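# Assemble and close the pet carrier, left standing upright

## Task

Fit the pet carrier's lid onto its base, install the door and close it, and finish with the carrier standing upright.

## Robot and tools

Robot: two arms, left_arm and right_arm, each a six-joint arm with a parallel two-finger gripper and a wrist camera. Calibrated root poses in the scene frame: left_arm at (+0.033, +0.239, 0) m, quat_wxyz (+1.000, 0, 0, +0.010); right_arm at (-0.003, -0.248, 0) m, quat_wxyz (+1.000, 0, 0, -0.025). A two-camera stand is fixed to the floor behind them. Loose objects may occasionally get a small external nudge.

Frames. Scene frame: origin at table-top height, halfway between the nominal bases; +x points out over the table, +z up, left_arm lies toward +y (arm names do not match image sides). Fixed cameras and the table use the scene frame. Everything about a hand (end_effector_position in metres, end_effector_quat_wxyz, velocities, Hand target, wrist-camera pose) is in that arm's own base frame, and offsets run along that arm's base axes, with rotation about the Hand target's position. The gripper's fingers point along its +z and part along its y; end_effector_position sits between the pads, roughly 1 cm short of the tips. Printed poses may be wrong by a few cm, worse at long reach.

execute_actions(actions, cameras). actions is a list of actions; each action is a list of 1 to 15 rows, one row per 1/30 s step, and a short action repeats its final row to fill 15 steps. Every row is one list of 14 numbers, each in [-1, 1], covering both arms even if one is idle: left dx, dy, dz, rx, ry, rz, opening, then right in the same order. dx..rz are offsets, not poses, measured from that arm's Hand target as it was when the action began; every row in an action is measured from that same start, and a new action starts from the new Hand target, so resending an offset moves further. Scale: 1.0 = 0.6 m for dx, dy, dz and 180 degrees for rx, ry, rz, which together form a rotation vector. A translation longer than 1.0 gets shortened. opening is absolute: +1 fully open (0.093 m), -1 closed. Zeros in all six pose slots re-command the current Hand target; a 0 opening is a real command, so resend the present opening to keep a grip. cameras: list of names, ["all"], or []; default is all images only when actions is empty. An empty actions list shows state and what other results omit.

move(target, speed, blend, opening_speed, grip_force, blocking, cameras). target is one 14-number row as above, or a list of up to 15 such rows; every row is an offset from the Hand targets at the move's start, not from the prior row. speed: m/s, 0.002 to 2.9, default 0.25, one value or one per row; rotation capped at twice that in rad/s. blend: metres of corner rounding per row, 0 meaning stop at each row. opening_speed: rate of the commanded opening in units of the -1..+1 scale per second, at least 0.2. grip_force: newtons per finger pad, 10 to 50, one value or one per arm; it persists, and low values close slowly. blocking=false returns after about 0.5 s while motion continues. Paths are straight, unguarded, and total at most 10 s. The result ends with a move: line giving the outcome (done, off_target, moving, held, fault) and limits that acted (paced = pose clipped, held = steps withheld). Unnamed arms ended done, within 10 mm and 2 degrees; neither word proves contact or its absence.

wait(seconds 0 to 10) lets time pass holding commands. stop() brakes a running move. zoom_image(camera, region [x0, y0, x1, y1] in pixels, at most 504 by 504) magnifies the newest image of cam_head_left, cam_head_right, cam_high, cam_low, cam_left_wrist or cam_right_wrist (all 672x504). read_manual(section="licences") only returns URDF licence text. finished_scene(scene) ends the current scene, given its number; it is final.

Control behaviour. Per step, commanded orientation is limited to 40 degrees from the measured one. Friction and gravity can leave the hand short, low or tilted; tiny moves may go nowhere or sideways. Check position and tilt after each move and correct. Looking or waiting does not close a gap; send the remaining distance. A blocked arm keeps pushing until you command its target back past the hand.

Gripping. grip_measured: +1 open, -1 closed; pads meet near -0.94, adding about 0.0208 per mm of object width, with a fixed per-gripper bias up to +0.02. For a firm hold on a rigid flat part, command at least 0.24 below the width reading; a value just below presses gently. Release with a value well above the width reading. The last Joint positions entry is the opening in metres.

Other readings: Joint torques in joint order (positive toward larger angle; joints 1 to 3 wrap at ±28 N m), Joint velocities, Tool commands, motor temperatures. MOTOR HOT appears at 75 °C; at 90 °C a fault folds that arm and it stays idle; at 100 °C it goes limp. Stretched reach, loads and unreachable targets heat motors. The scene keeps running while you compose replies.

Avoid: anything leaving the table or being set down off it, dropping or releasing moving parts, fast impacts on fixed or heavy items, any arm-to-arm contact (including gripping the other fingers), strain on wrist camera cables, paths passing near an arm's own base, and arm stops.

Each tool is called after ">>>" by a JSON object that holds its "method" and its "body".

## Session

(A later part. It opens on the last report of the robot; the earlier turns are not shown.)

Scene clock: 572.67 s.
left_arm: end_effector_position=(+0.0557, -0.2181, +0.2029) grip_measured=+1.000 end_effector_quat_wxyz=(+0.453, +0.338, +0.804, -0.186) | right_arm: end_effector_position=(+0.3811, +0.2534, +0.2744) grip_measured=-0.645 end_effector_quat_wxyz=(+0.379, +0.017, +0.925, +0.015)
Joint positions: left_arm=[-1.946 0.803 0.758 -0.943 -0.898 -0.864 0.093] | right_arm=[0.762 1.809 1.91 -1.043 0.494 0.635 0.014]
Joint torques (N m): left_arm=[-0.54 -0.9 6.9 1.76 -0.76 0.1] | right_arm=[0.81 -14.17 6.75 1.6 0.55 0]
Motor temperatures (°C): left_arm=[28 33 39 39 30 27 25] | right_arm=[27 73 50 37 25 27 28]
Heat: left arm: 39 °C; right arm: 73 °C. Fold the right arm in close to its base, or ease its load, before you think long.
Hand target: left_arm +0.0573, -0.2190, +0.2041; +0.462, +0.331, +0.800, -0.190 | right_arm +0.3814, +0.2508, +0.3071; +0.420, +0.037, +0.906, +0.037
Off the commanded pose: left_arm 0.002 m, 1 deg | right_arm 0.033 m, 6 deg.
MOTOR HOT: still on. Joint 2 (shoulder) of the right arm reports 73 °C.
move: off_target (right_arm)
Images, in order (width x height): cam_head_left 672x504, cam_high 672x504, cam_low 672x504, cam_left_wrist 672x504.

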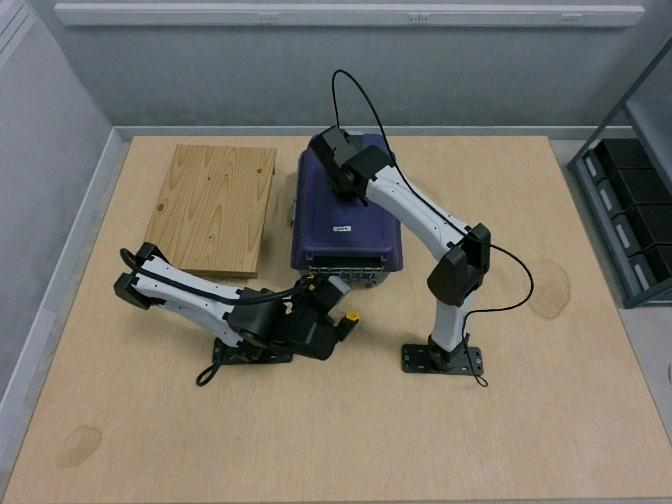

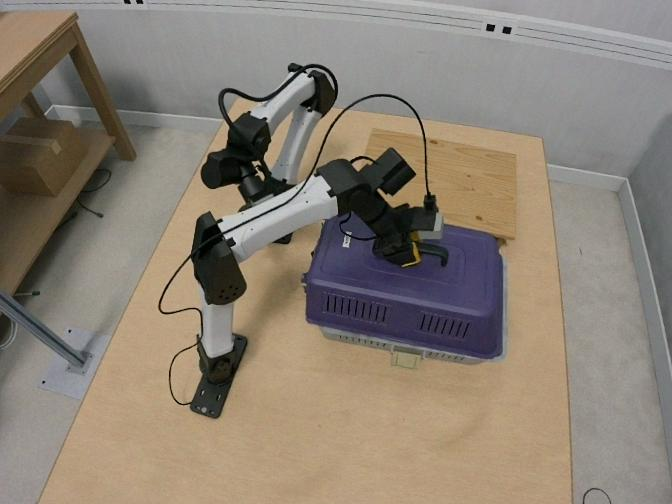

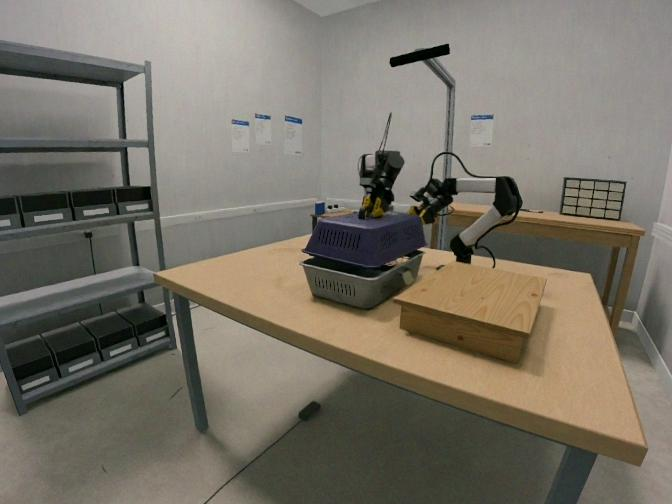

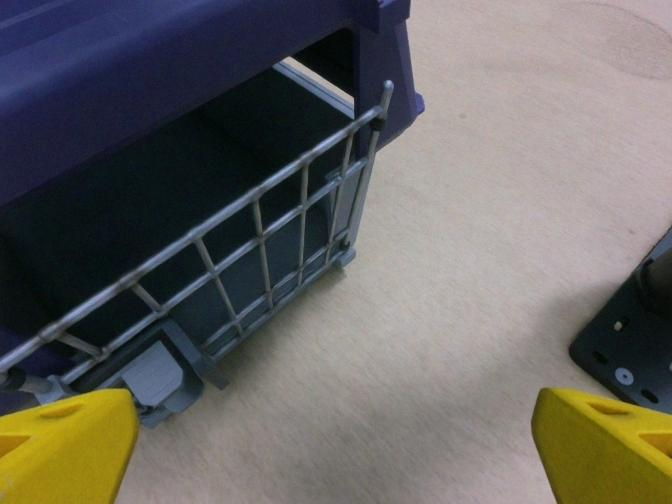

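>>> {"method": "move", "body": {"target": [0,0,0,0,0,0,1,0.0,0.0,-0.038,0,0,0.0,-0.98], "cameras": ["cam_left_wrist","cam_head_left","cam_low","cam_high"], "speed": 0.08}}

>>> {"method": "zoom_image", "body": {"camera": "cam_left_wrist", "region": [270, 0, 450, 140]}}

>>> {"method": "zoom_image", "body": {"camera": "cam_high", "region": [290, 210, 550, 380]}}

>>> {"method": "zoom_image", "body": {"camera": "cam_low", "region": [280, 180, 440, 320]}}

>>> {"method": "zoom_image", "body": {"camera": "cam_head_left", "region": [285, 225, 415, 295]}}

Scene clock: 621.37 s.
left_arm: end_effector_position=(+0.0557, -0.2181, +0.2029) grip_measured=+1.000 end_effector_quat_wxyz=(+0.453, +0.338, +0.804, -0.186) | right_arm: end_effector_position=(+0.3819, +0.2509, +0.2560) grip_measured=-0.645 end_effector_quat_wxyz=(+0.387, +0.020, +0.922, +0.012)
Joint positions: left_arm=[-1.946 0.803 0.758 -0.943 -0.898 -0.864 0.093] | right_arm=[0.762 1.773 1.778 -0.937 0.51 0.633 0.014]
Joint torques (N m): left_arm=[-0.54 -0.91 6.9 1.76 -0.76 0.1] | right_arm=[0.8 -13.71 6.63 1.58 0.43 0.03]
Motor temperatures (°C): left_arm=[28 32 39 39 30 27 25] | right_arm=[27 75 50 37 25 27 28]
Heat: left arm: 39 °C; right arm: 75 °C. Fold the right arm in close to its base, or ease its load, before you think long.
Hand target: left_arm +0.0573, -0.2190, +0.2041; +0.462, +0.331, +0.800, -0.190 | right_arm +0.3813, +0.2508, +0.2843; +0.420, +0.036, +0.906, +0.037
Off the commanded pose: left_arm 0.002 m, 1 deg | right_arm 0.028 m, 6 deg.
MOTOR HOT: still on. Joint 2 (shoulder) of the right arm reports 75 °C.
move: off_target (right_arm)
Images, in order (width x height): cam_head_left 672x504, cam_high 672x504, cam_low 672x504, cam_left_wrist 672x504.

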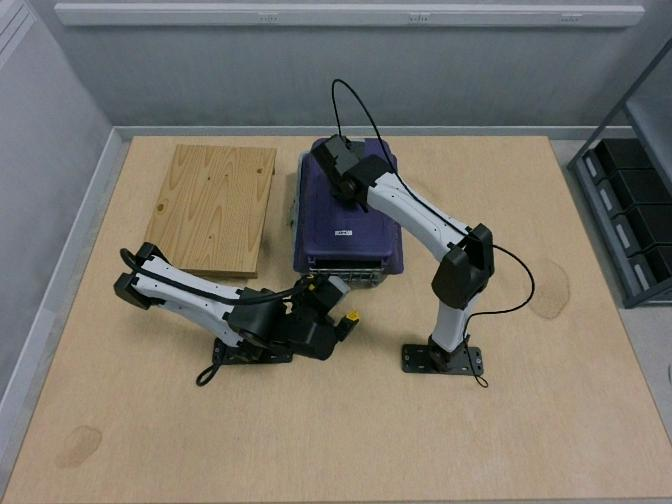

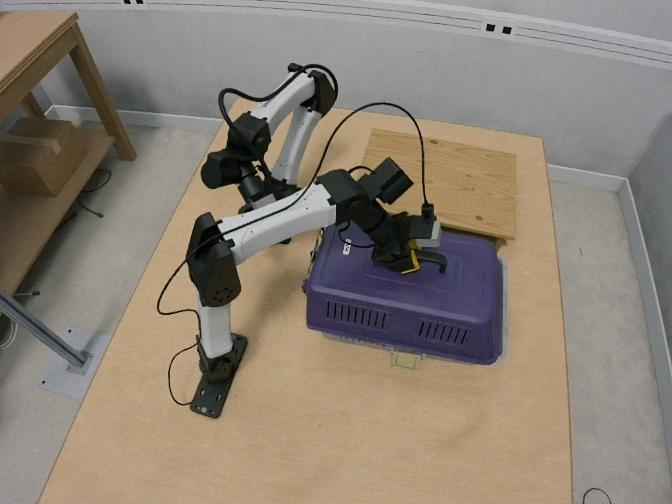

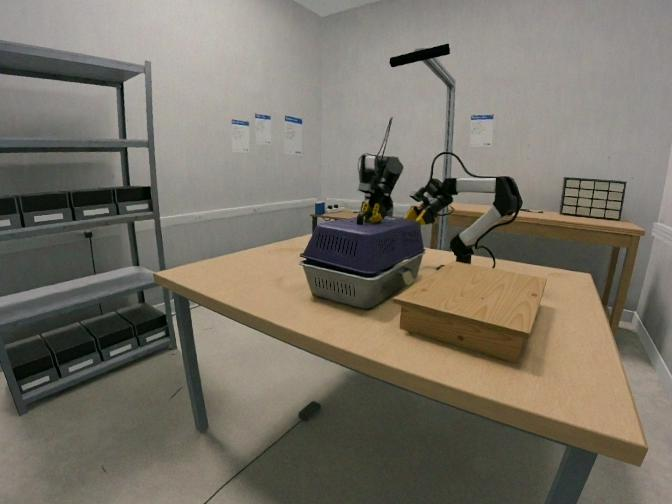

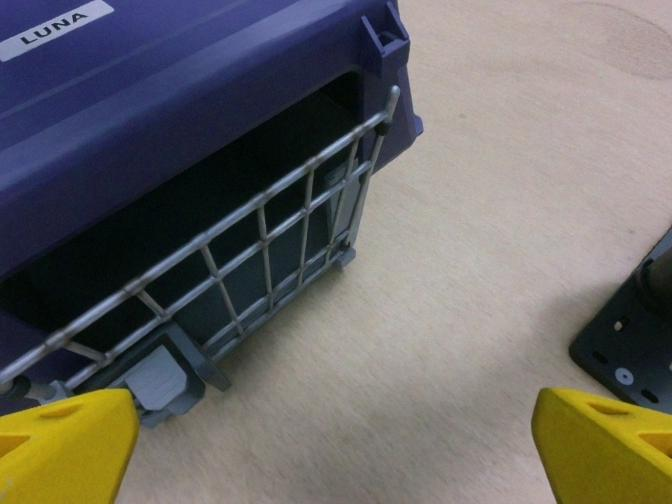

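Scaled by 2.800 from the camera's 672x504 image, which has a finer 960x720 frame.

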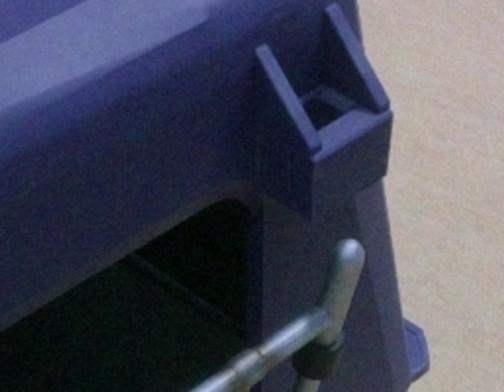

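Scaled by 1.938 from the camera's 672x504 image, which has a finer 960x720 frame.

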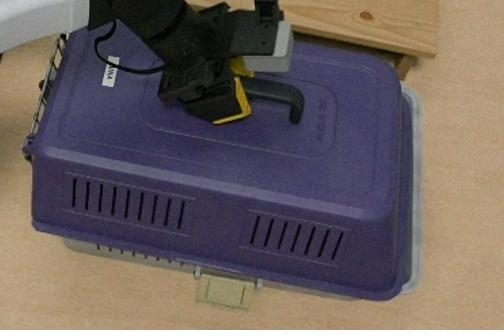

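Scaled by 3.150 from the camera's 672x504 image, which has a finer 960x720 frame.

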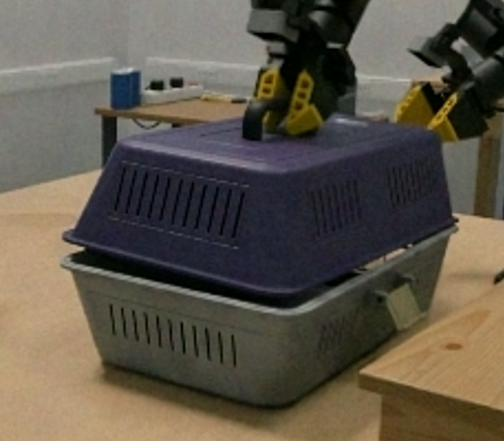

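Scaled by 3.877 from the camera's 672x504 image, which has a finer 960x720 frame.

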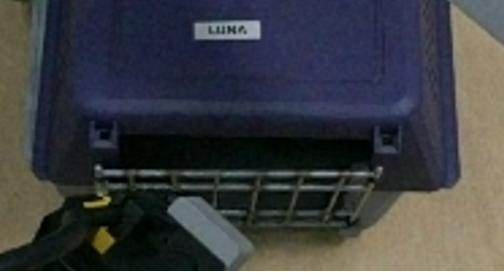

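>>> {"method": "move", "body": {"target": [0.096,0.023,-0.07,0.0786,0.0786,0,-1,0.0,0.006,0.012,0,0,0.0,-0.98], "cameras": ["cam_left_wrist","cam_head_left","cam_high"], "speed": 0.15}}

>>> {"method": "zoom_image", "body": {"camera": "cam_high", "region": [200, 150, 420, 350]}}

>>> {"method": "zoom_image", "body": {"camera": "cam_head_left", "region": [285, 225, 415, 295]}}

Scene clock: 687.60 s.
left_arm: end_effector_position=(+0.1126, -0.1994, +0.1552) grip_measured=-0.981 end_effector_quat_wxyz=(+0.310, +0.362, +0.871, -0.119) | right_arm: end_effector_position=(+0.3810, +0.2501, +0.2583) grip_measured=-0.645 end_effector_quat_wxyz=(+0.386, +0.019, +0.922, +0.011)
Joint positions: left_arm=[-1.292 0.824 0.744 -0.886 -0.323 -0.404 0] | right_arm=[0.762 1.773 1.789 -0.951 0.51 0.633 0.014]
Joint torques (N m): left_arm=[0.62 -0.2 9.98 1.96 -0.13 0.14] | right_arm=[1.4 -12.3 9.74 1.39 0.47 0.08]
Motor temperatures (°C): left_arm=[28 32 39 38 29 27 25] | right_arm=[27 67 50 36 25 27 28]
Heat: left arm: 39 °C; right arm: 67 °C.
Hand target: left_arm +0.1149, -0.2052, +0.1621; +0.316, +0.360, +0.868, -0.130 | right_arm +0.3813, +0.2544, +0.2916; +0.420, +0.036, +0.906, +0.038
Off the commanded pose: left_arm 0.009 m, 2 deg | right_arm 0.033 m, 6 deg.
MOTOR HOT: cleared for the motors of the right arm.
move: off_target (right_arm)
Images, in order (width x height): cam_head_left 672x504, cam_high 672x504, cam_left_wrist 672x504.

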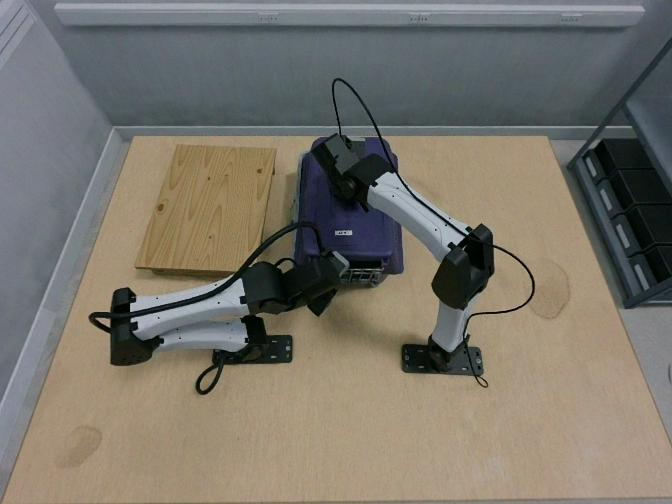

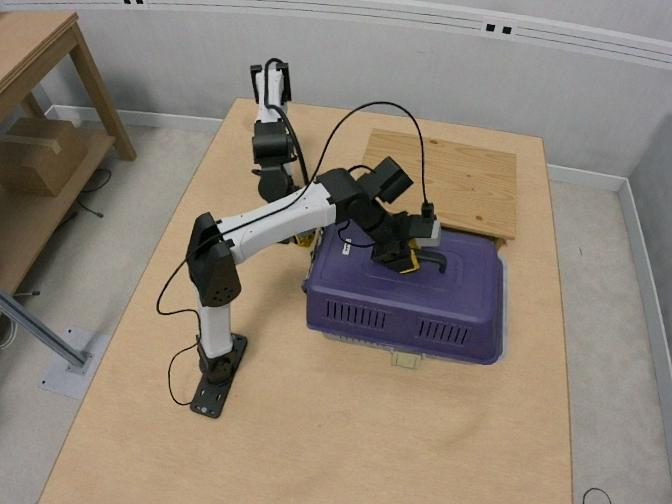

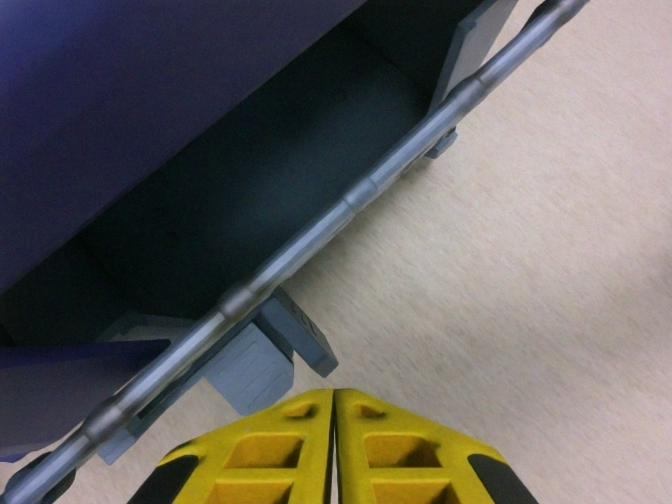

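Scaled by 2.291 from the camera's 672x504 image, which has a finer 960x720 frame.

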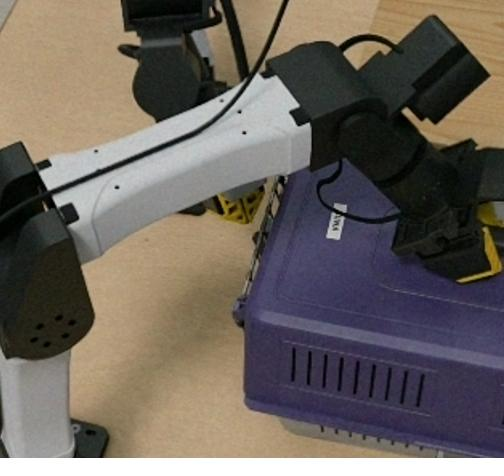

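Scaled by 3.877 from the camera's 672x504 image, which has a finer 960x720 frame.

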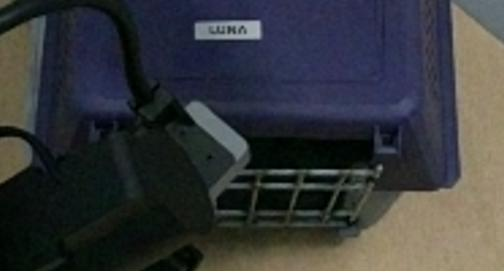

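>>> {"method": "move", "body": {"target": [-0.035,0.0,0.02,0.227,-0.216,-0.39,-1,0,0,0,0,0,0,-0.98], "cameras": ["cam_left_wrist","cam_head_left","cam_head_right"], "speed": 0.2}}

>>> {"method": "zoom_image", "body": {"camera": "cam_head_left", "region": [240, 200, 440, 350]}}

Scene clock: 735.07 s.
left_arm: end_effector_position=(+0.0928, -0.2001, +0.1613) grip_measured=-0.981 end_effector_quat_wxyz=(+0.289, +0.876, +0.367, +0.119) | right_arm: end_effector_position=(+0.3810, +0.2501, +0.2583) grip_measured=-0.645 end_effector_quat_wxyz=(+0.386, +0.019, +0.922, +0.011)
Joint positions: left_arm=[-1.403 0.85 0.803 -0.983 -0.352 1.045 0] | right_arm=[0.762 1.773 1.789 -0.951 0.51 0.633 0.014]
Joint torques (N m): left_arm=[-1.03 -0.23 12.01 1.54 -0.31 0.18] | right_arm=[1.4 -12.3 9.74 1.38 0.47 0.08]
Motor temperatures (°C): left_arm=[28 31 44 39 29 27 25] | right_arm=[27 65 58 34 25 27 28]
Heat: left arm: 44 °C; right arm: 65 °C.
Hand target: left_arm +0.0939, -0.2052, +0.1740; +0.302, +0.874, +0.360, +0.122 | right_arm +0.3813, +0.2544, +0.2916; +0.420, +0.036, +0.906, +0.038
Off the commanded pose: left_arm 0.014 m, 2 deg | right_arm 0.034 m, 6 deg.
move: off_target (left_arm, right_arm)
Images, in order (width x height): cam_head_left 672x504, cam_head_right 672x504, cam_left_wrist 672x504.

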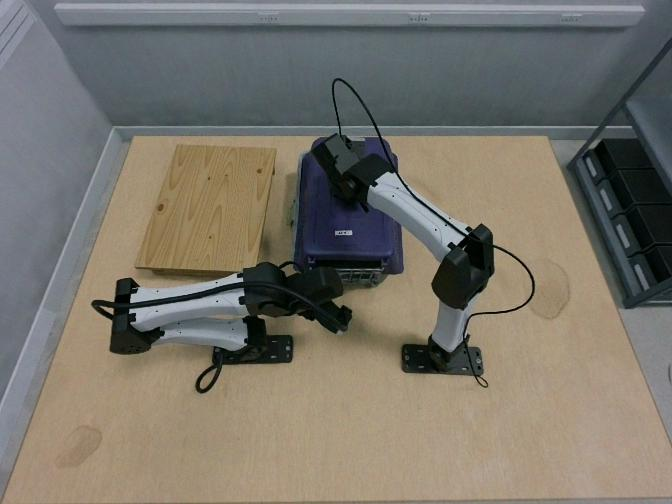

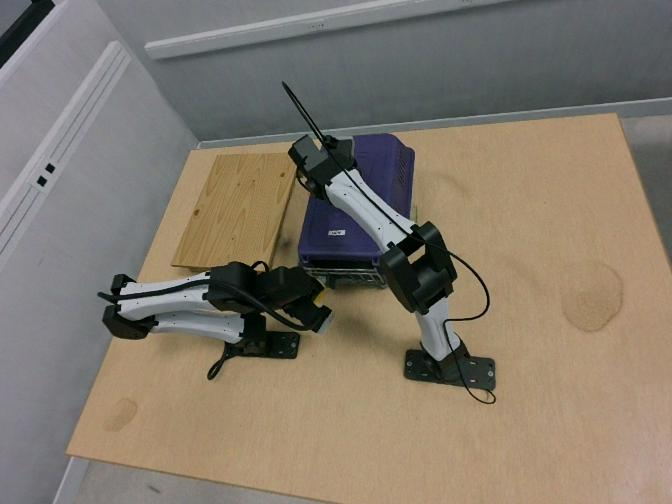

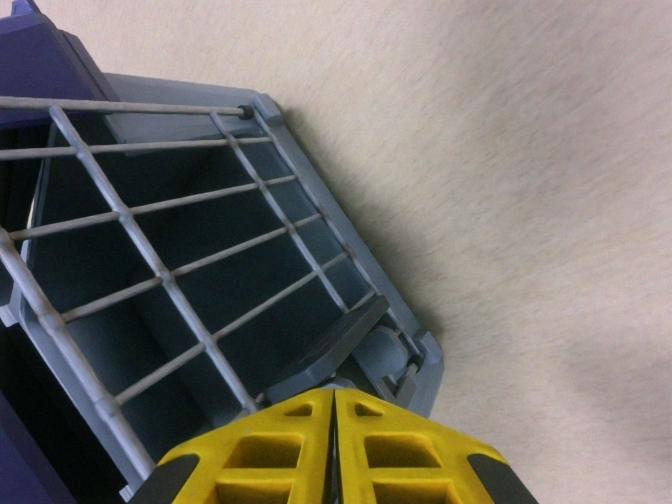

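Scaled by 2.520 from the camera's 672x504 image, which has a finer 960x720 frame.

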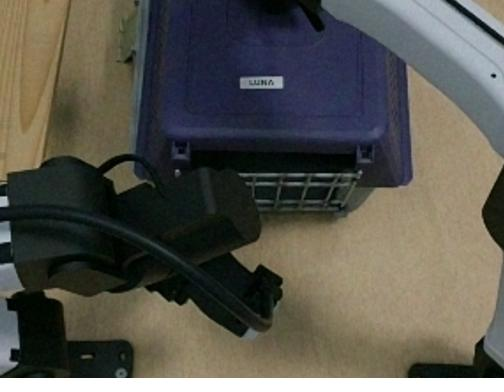

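>>> {"method": "zoom_image", "body": {"camera": "cam_left_wrist", "region": [240, 280, 480, 420]}}

>>> {"method": "zoom_image", "body": {"camera": "cam_left_wrist", "region": [0, 0, 300, 300]}}

Scaled by 2.100 from the camera's 672x504 image, which has a finer 960x720 frame.

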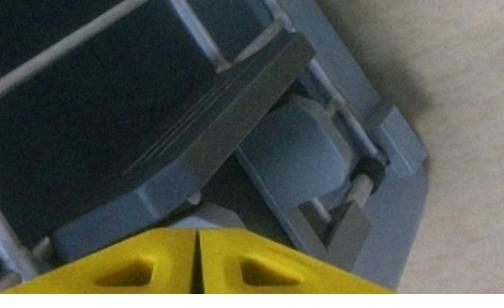

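Scaled by 1.680 from the camera's 672x504 image, which has a finer 960x720 frame.

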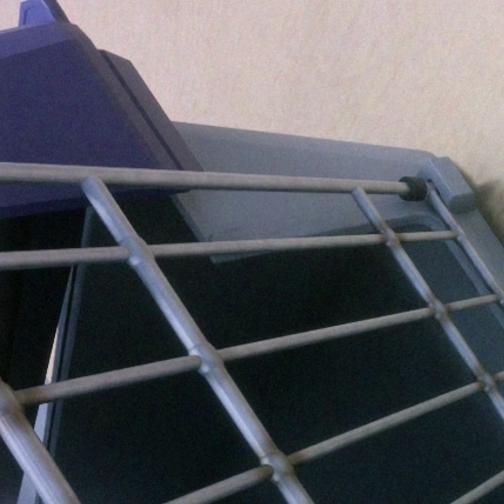

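>>> {"method": "move", "body": {"target": [0.087,-0.058,-0.012,0,0,0,-1,0,0,0,0,0,0,-0.98], "cameras": ["cam_left_wrist","cam_head_left","cam_high"], "speed": 0.08}}

>>> {"method": "zoom_image", "body": {"camera": "cam_head_left", "region": [285, 225, 415, 295]}}

>>> {"method": "zoom_image", "body": {"camera": "cam_high", "region": [270, 200, 390, 350]}}

Scene clock: 757.80 s.
left_arm: end_effector_position=(+0.1312, -0.2154, +0.1520) grip_measured=-0.981 end_effector_quat_wxyz=(+0.256, +0.888, +0.362, +0.121) | right_arm: end_effector_position=(+0.3842, +0.2461, +0.2638) grip_measured=-0.645 end_effector_quat_wxyz=(+0.398, +0.023, +0.917, +0.000)
Joint positions: left_arm=[-1.177 1.001 0.846 -0.885 -0.231 1.254 0] | right_arm=[0.762 1.773 1.796 -0.948 0.544 0.627 0.014]
Joint torques (N m): left_arm=[1.63 0.53 11.02 2.75 0.01 0.23] | right_arm=[1.4 -12.15 9.32 1.37 0.16 0.13]
Motor temperatures (°C): left_arm=[28 31 45 39 29 27 25] | right_arm=[27 64 60 33 25 27 28]
Heat: left arm: 45 °C; right arm: 64 °C.
Hand target: left_arm +0.1461, -0.2400, +0.1668; +0.302, +0.874, +0.360, +0.123 | right_arm +0.3813, +0.2544, +0.2915; +0.420, +0.037, +0.906, +0.037
Off the commanded pose: left_arm 0.032 m, 5 deg | right_arm 0.029 m, 5 deg.
move: off_target (left_arm, right_arm)
Images, in order (width x height): cam_head_left 672x504, cam_high 672x504, cam_left_wrist 672x504.

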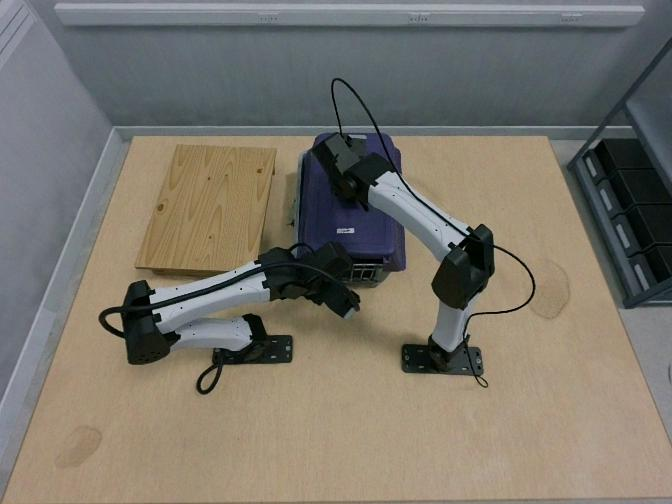

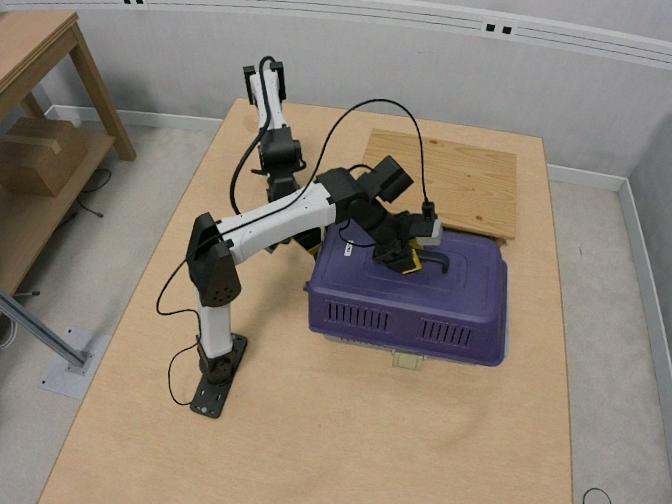

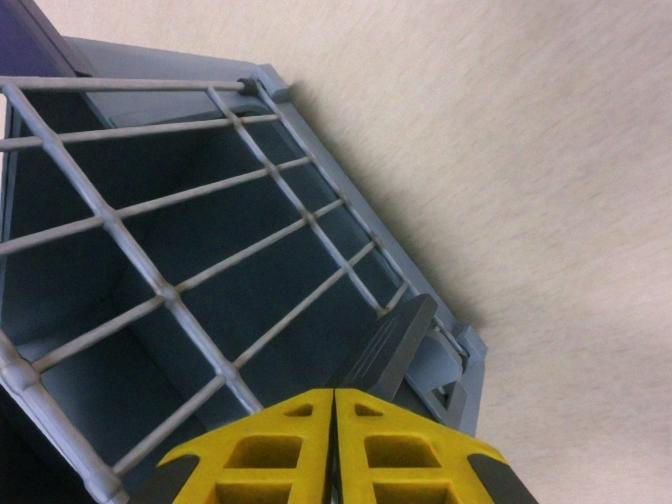

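Scaled by 3.877 from the camera's 672x504 image, which has a finer 960x720 frame.

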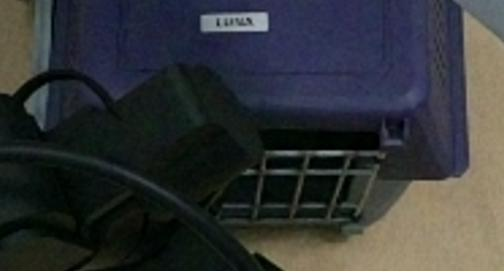

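Scaled by 3.360 from the camera's 672x504 image, which has a finer 960x720 frame.

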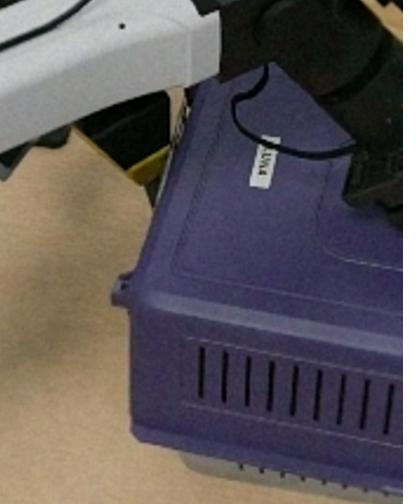

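>>> {"method": "move", "body": {"target": [0,0,0,0,0,0,-1,0.017,0.006,0,0,0,0,-0.98], "cameras": ["cam_left_wrist","cam_head_left","cam_high","cam_low","cam_head_right"], "speed": 0.08}}

>>> {"method": "zoom_image", "body": {"camera": "cam_head_left", "region": [285, 225, 415, 295]}}

>>> {"method": "zoom_image", "body": {"camera": "cam_high", "region": [270, 200, 530, 380]}}

>>> {"method": "zoom_image", "body": {"camera": "cam_low", "region": [280, 180, 440, 320]}}

>>> {"method": "zoom_image", "body": {"camera": "cam_head_right", "region": [280, 215, 420, 300]}}

Scene clock: 769.40 s.
left_arm: end_effector_position=(+0.1331, -0.2193, +0.1527) grip_measured=-0.981 end_effector_quat_wxyz=(+0.262, +0.887, +0.361, +0.121) | right_arm: end_effector_position=(+0.3868, +0.2470, +0.2677) grip_measured=-0.645 end_effector_quat_wxyz=(+0.398, +0.016, +0.917, -0.004)
Joint positions: left_arm=[-1.174 1.008 0.846 -0.865 -0.227 1.259 0] | right_arm=[0.759 1.789 1.833 -0.968 0.543 0.608 0.014]
Joint torques (N m): left_arm=[1.5 0.05 11 2.58 -0.01 0.22] | right_arm=[0.64 -10.37 10.06 1.54 0.11 0.21]
Motor temperatures (°C): left_arm=[28 31 45 40 29 27 25] | right_arm=[27 64 58 33 25 27 28]
Heat: left arm: 45 °C; right arm: 64 °C.
Hand target: left_arm +0.1461, -0.2399, +0.1668; +0.302, +0.874, +0.360, +0.122 | right_arm +0.3916, +0.2580, +0.2914; +0.420, +0.037, +0.906, +0.037
Off the commanded pose: left_arm 0.028 m, 5 deg | right_arm 0.027 m, 6 deg.
move: off_target (left_arm, right_arm)
Images, in order (width x height): cam_head_left 672x504, cam_head_right 672x504, cam_high 672x504, cam_low 672x504, cam_left_wrist 672x504.

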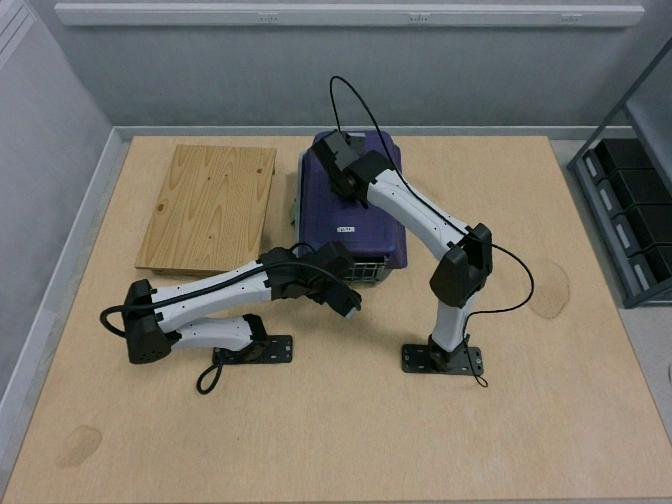

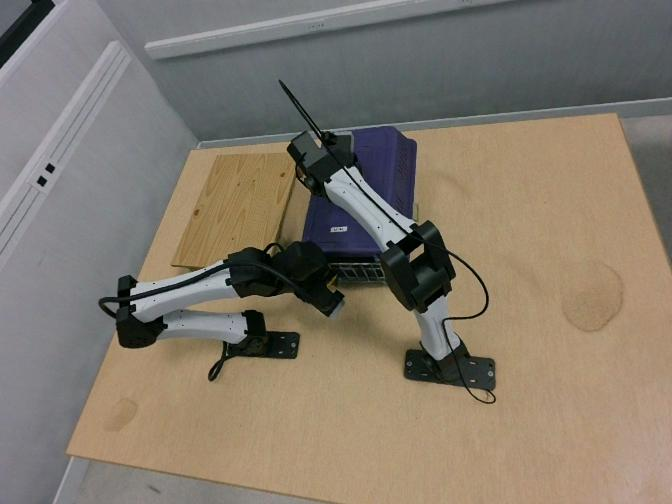

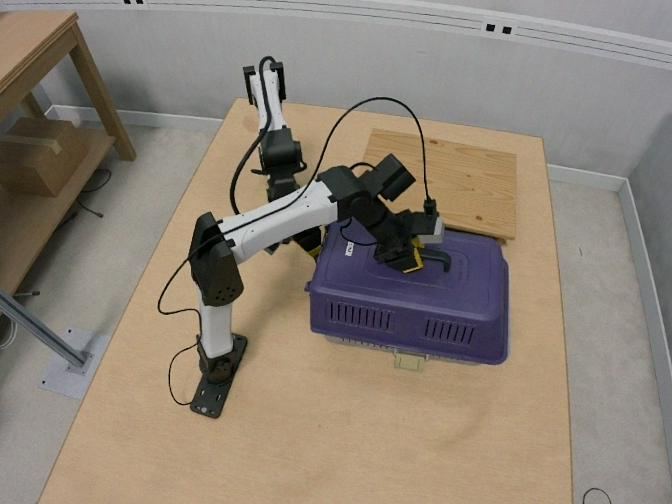

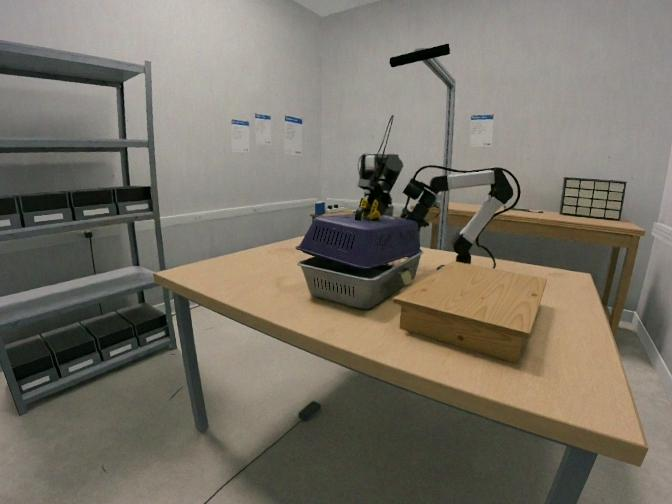

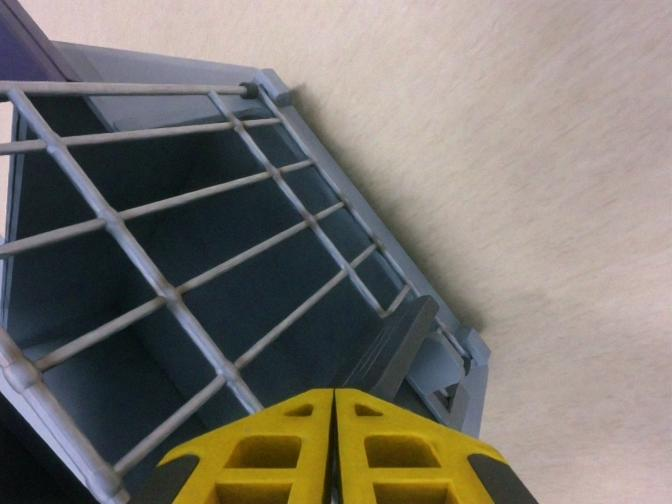

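Scaled by 3.877 from the camera's 672x504 image, which has a finer 960x720 frame.

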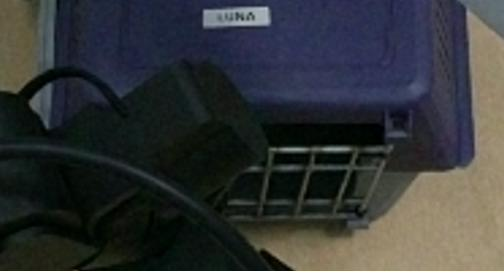

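Scaled by 1.938 from the camera's 672x504 image, which has a finer 960x720 frame.

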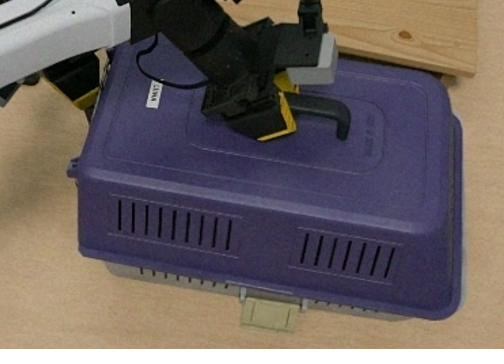

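Scaled by 3.150 from the camera's 672x504 image, which has a finer 960x720 frame.

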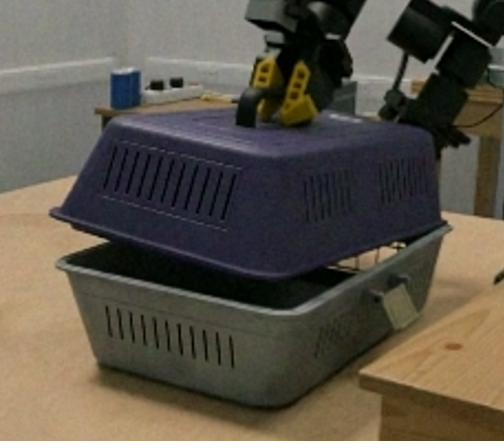

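Scaled by 3.600 from the camera's 672x504 image, which has a finer 960x720 frame.

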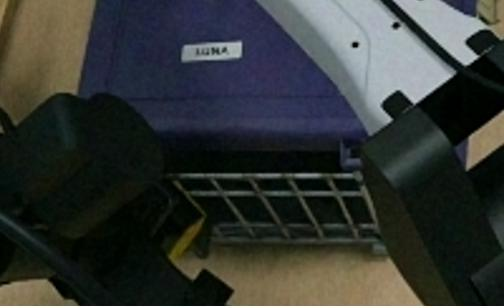

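>>> {"method": "move", "body": {"target": [-0.06,0.03,0,0,0,0,-1,0.007,0.004,-0.01,0.0,0.008,0.0,-0.98], "cameras": ["cam_left_wrist","cam_head_left","cam_high","cam_low","cam_head_right"], "speed": 0.08}}

>>> {"method": "zoom_image", "body": {"camera": "cam_head_left", "region": [285, 225, 415, 295]}}

>>> {"method": "zoom_image", "body": {"camera": "cam_high", "region": [270, 200, 530, 380]}}

>>> {"method": "zoom_image", "body": {"camera": "cam_low", "region": [280, 180, 440, 320]}}

>>> {"method": "zoom_image", "body": {"camera": "cam_head_right", "region": [280, 215, 420, 300]}}

Scene clock: 792.07 s.
left_arm: end_effector_position=(+0.1108, -0.2241, +0.1683) grip_measured=-0.981 end_effector_quat_wxyz=(+0.302, +0.875, +0.358, +0.119) | right_arm: end_effector_position=(+0.3881, +0.2563, +0.2632) grip_measured=-0.645 end_effector_quat_wxyz=(+0.384, +0.017, +0.923, +0.012)
Joint positions: left_arm=[-1.314 0.935 0.839 -0.878 -0.303 1.144 0] | right_arm=[0.759 1.818 1.868 -0.985 0.503 0.628 0.014]
Joint torques (N m): left_arm=[-1.13 -2.07 7.58 1.67 -0.3 0] | right_arm=[-0.05 -10.44 9.77 1.49 0.31 0.08]
Motor temperatures (°C): left_arm=[28 31 45 42 29 27 25] | right_arm=[27 64 62 32 24 27 28]
Heat: left arm: 45 °C; right arm: 64 °C.
Hand target: left_arm +0.1101, -0.2220, +0.1669; +0.302, +0.874, +0.360, +0.123 | right_arm +0.3958, +0.2604, +0.2855; +0.409, +0.037, +0.911, +0.037
Off the commanded pose: left_arm 0.003 m, 0 deg | right_arm 0.024 m, 5 deg.
move: off_target (right_arm)
Images, in order (width x height): cam_head_left 672x504, cam_head_right 672x504, cam_high 672x504, cam_low 672x504, cam_left_wrist 672x504.

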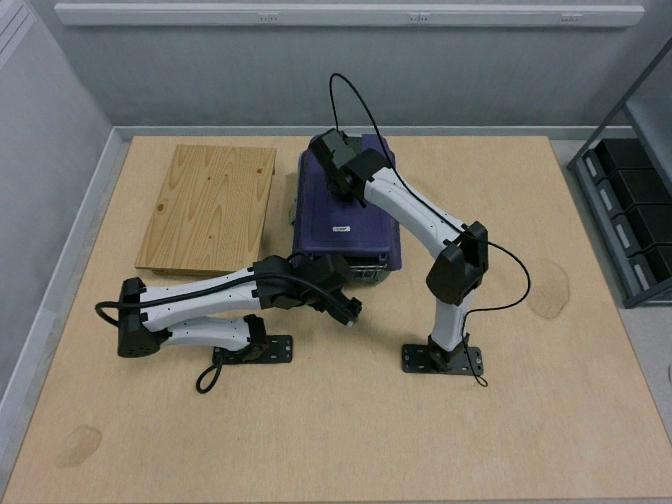

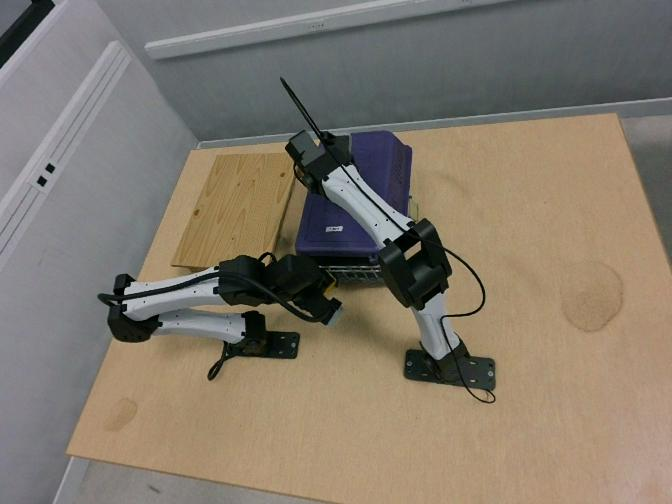

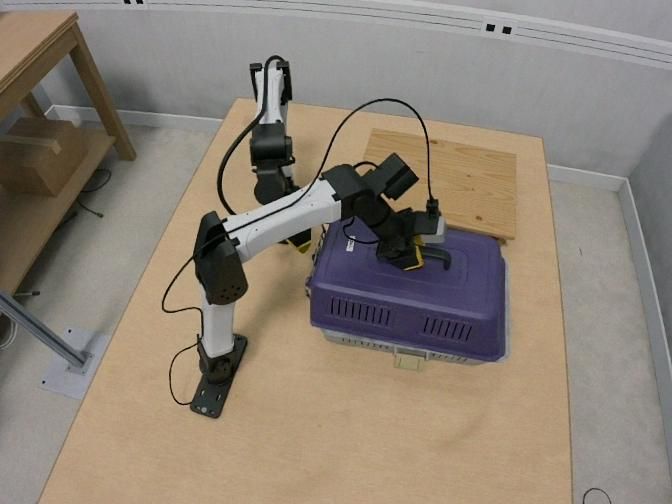

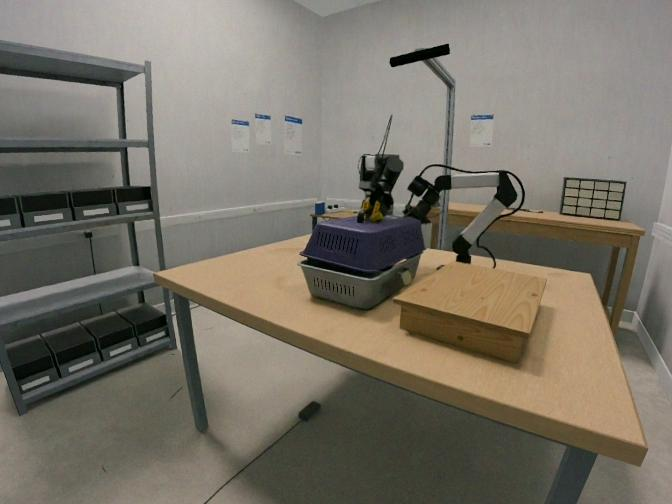

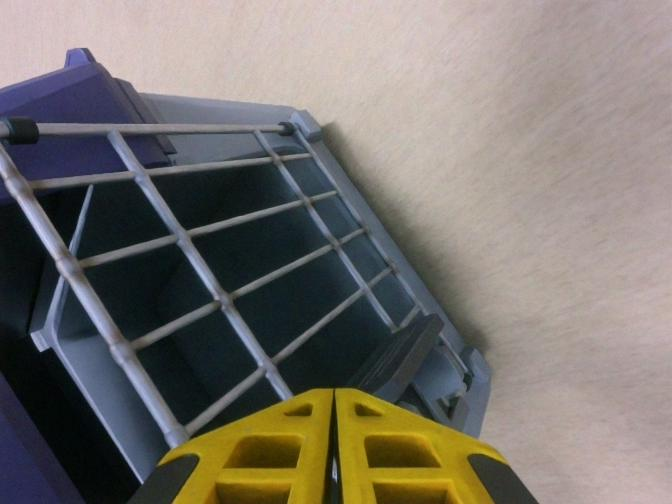

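Scaled by 3.877 from the camera's 672x504 image, which has a finer 960x720 frame.

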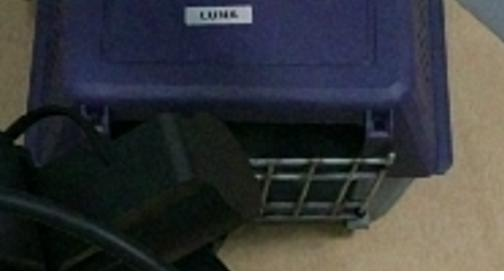

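Scaled by 1.938 from the camera's 672x504 image, which has a finer 960x720 frame.

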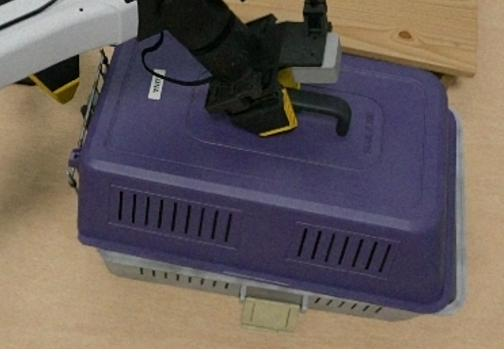

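Scaled by 3.150 from the camera's 672x504 image, which has a finer 960x720 frame.

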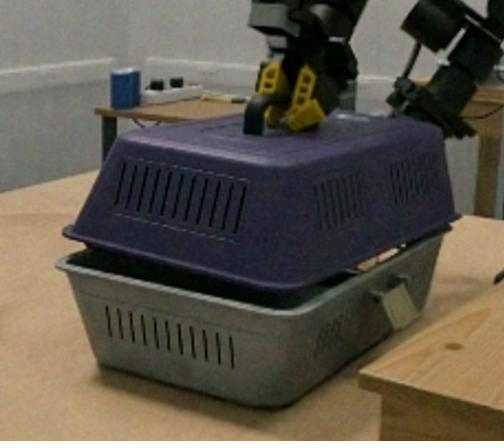

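Scaled by 3.600 from the camera's 672x504 image, which has a finer 960x720 frame.

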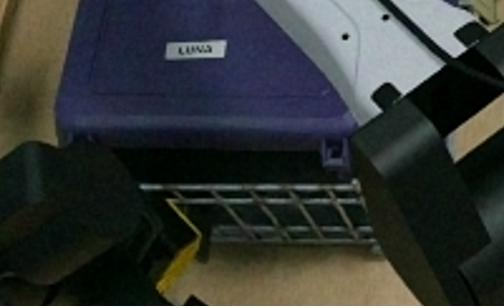

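>>> {"method": "move", "body": {"target": [-0.05,0.03,0.01,0,0,0,-1,0.02,-0.012,0.0,0.0,0.006,0.0,-0.98], "cameras": ["cam_left_wrist","cam_head_left","cam_high"], "speed": 0.08}}

>>> {"method": "zoom_image", "body": {"camera": "cam_head_left", "region": [285, 225, 415, 295]}}

>>> {"method": "zoom_image", "body": {"camera": "cam_high", "region": [270, 200, 530, 380]}}

Scene clock: 805.17 s.
left_arm: end_effector_position=(+0.0798, -0.2048, +0.1710) grip_measured=-0.981 end_effector_quat_wxyz=(+0.298, +0.877, +0.358, +0.119) | right_arm: end_effector_position=(+0.3977, +0.2506, +0.2612) grip_measured=-0.645 end_effector_quat_wxyz=(+0.370, +0.026, +0.929, +0.017)
Joint positions: left_arm=[-1.505 0.86 0.839 -1.02 -0.403 0.972 0] | right_arm=[0.722 1.847 1.913 -1.011 0.462 0.627 0.014]
Joint torques (N m): left_arm=[-1.13 -1.18 8.39 1.52 -0.35 -0.01] | right_arm=[-0.29 -10.71 9.89 1.53 0.34 -0.18]
Motor temperatures (°C): left_arm=[28 31 44 40 29 27 25] | right_arm=[27 62 62 33 24 27 28]
Heat: left arm: 44 °C; right arm: 62 °C.
Hand target: left_arm +0.0801, -0.2040, +0.1729; +0.302, +0.874, +0.360, +0.122 | right_arm +0.4078, +0.2531, +0.2856; +0.401, +0.037, +0.915, +0.037
Off the commanded pose: left_arm 0.002 m, 1 deg | right_arm 0.026 m, 5 deg.
move: off_target (right_arm)
Images, in order (width x height): cam_head_left 672x504, cam_high 672x504, cam_left_wrist 672x504.

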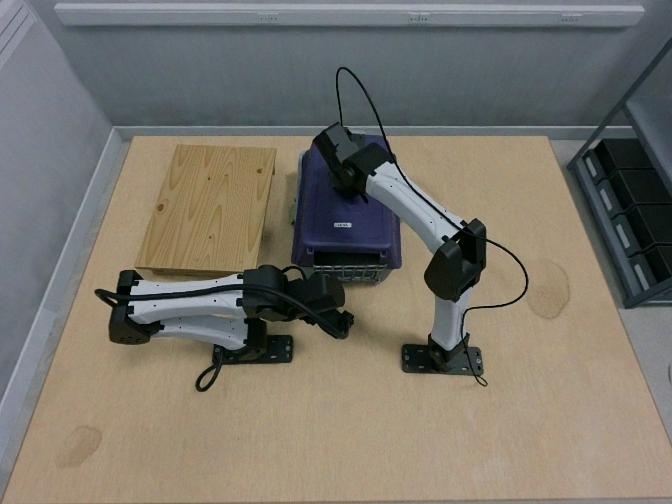

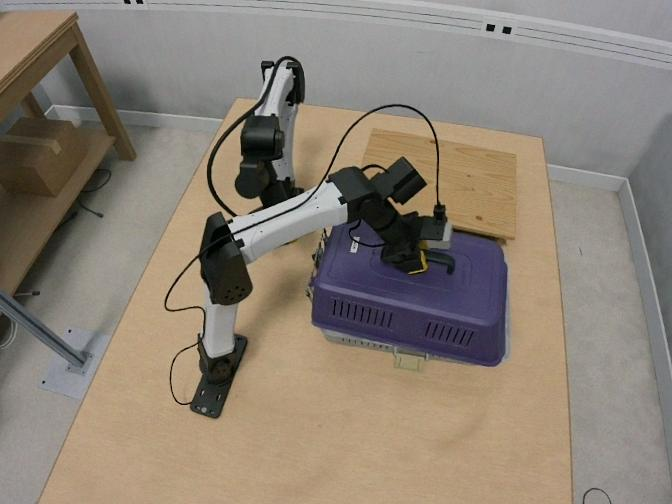

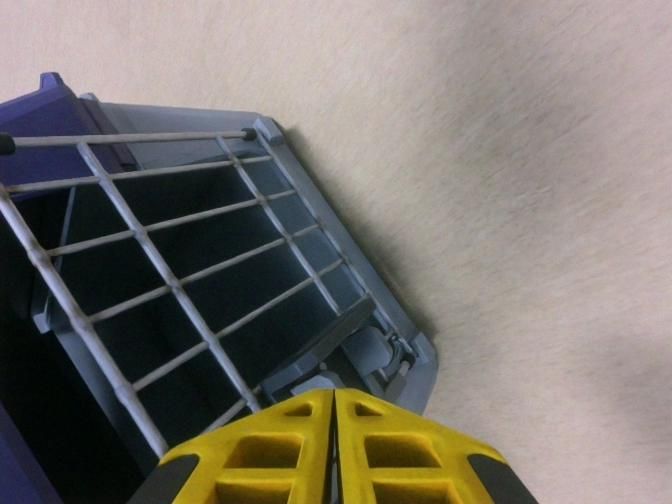

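Scaled by 3.877 from the camera's 672x504 image, which has a finer 960x720 frame.

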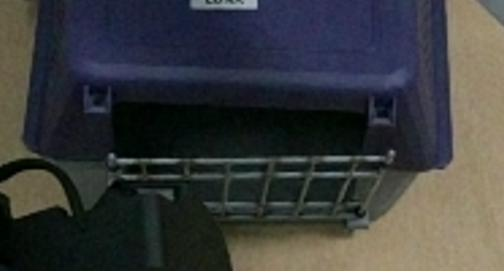

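Scaled by 1.938 from the camera's 672x504 image, which has a finer 960x720 frame.

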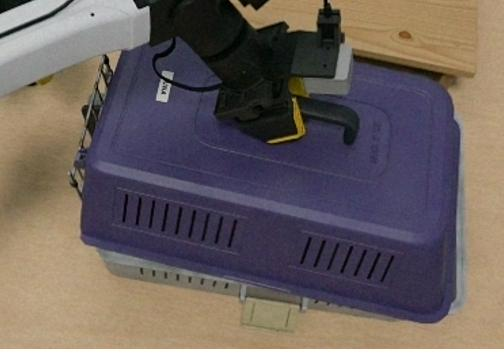

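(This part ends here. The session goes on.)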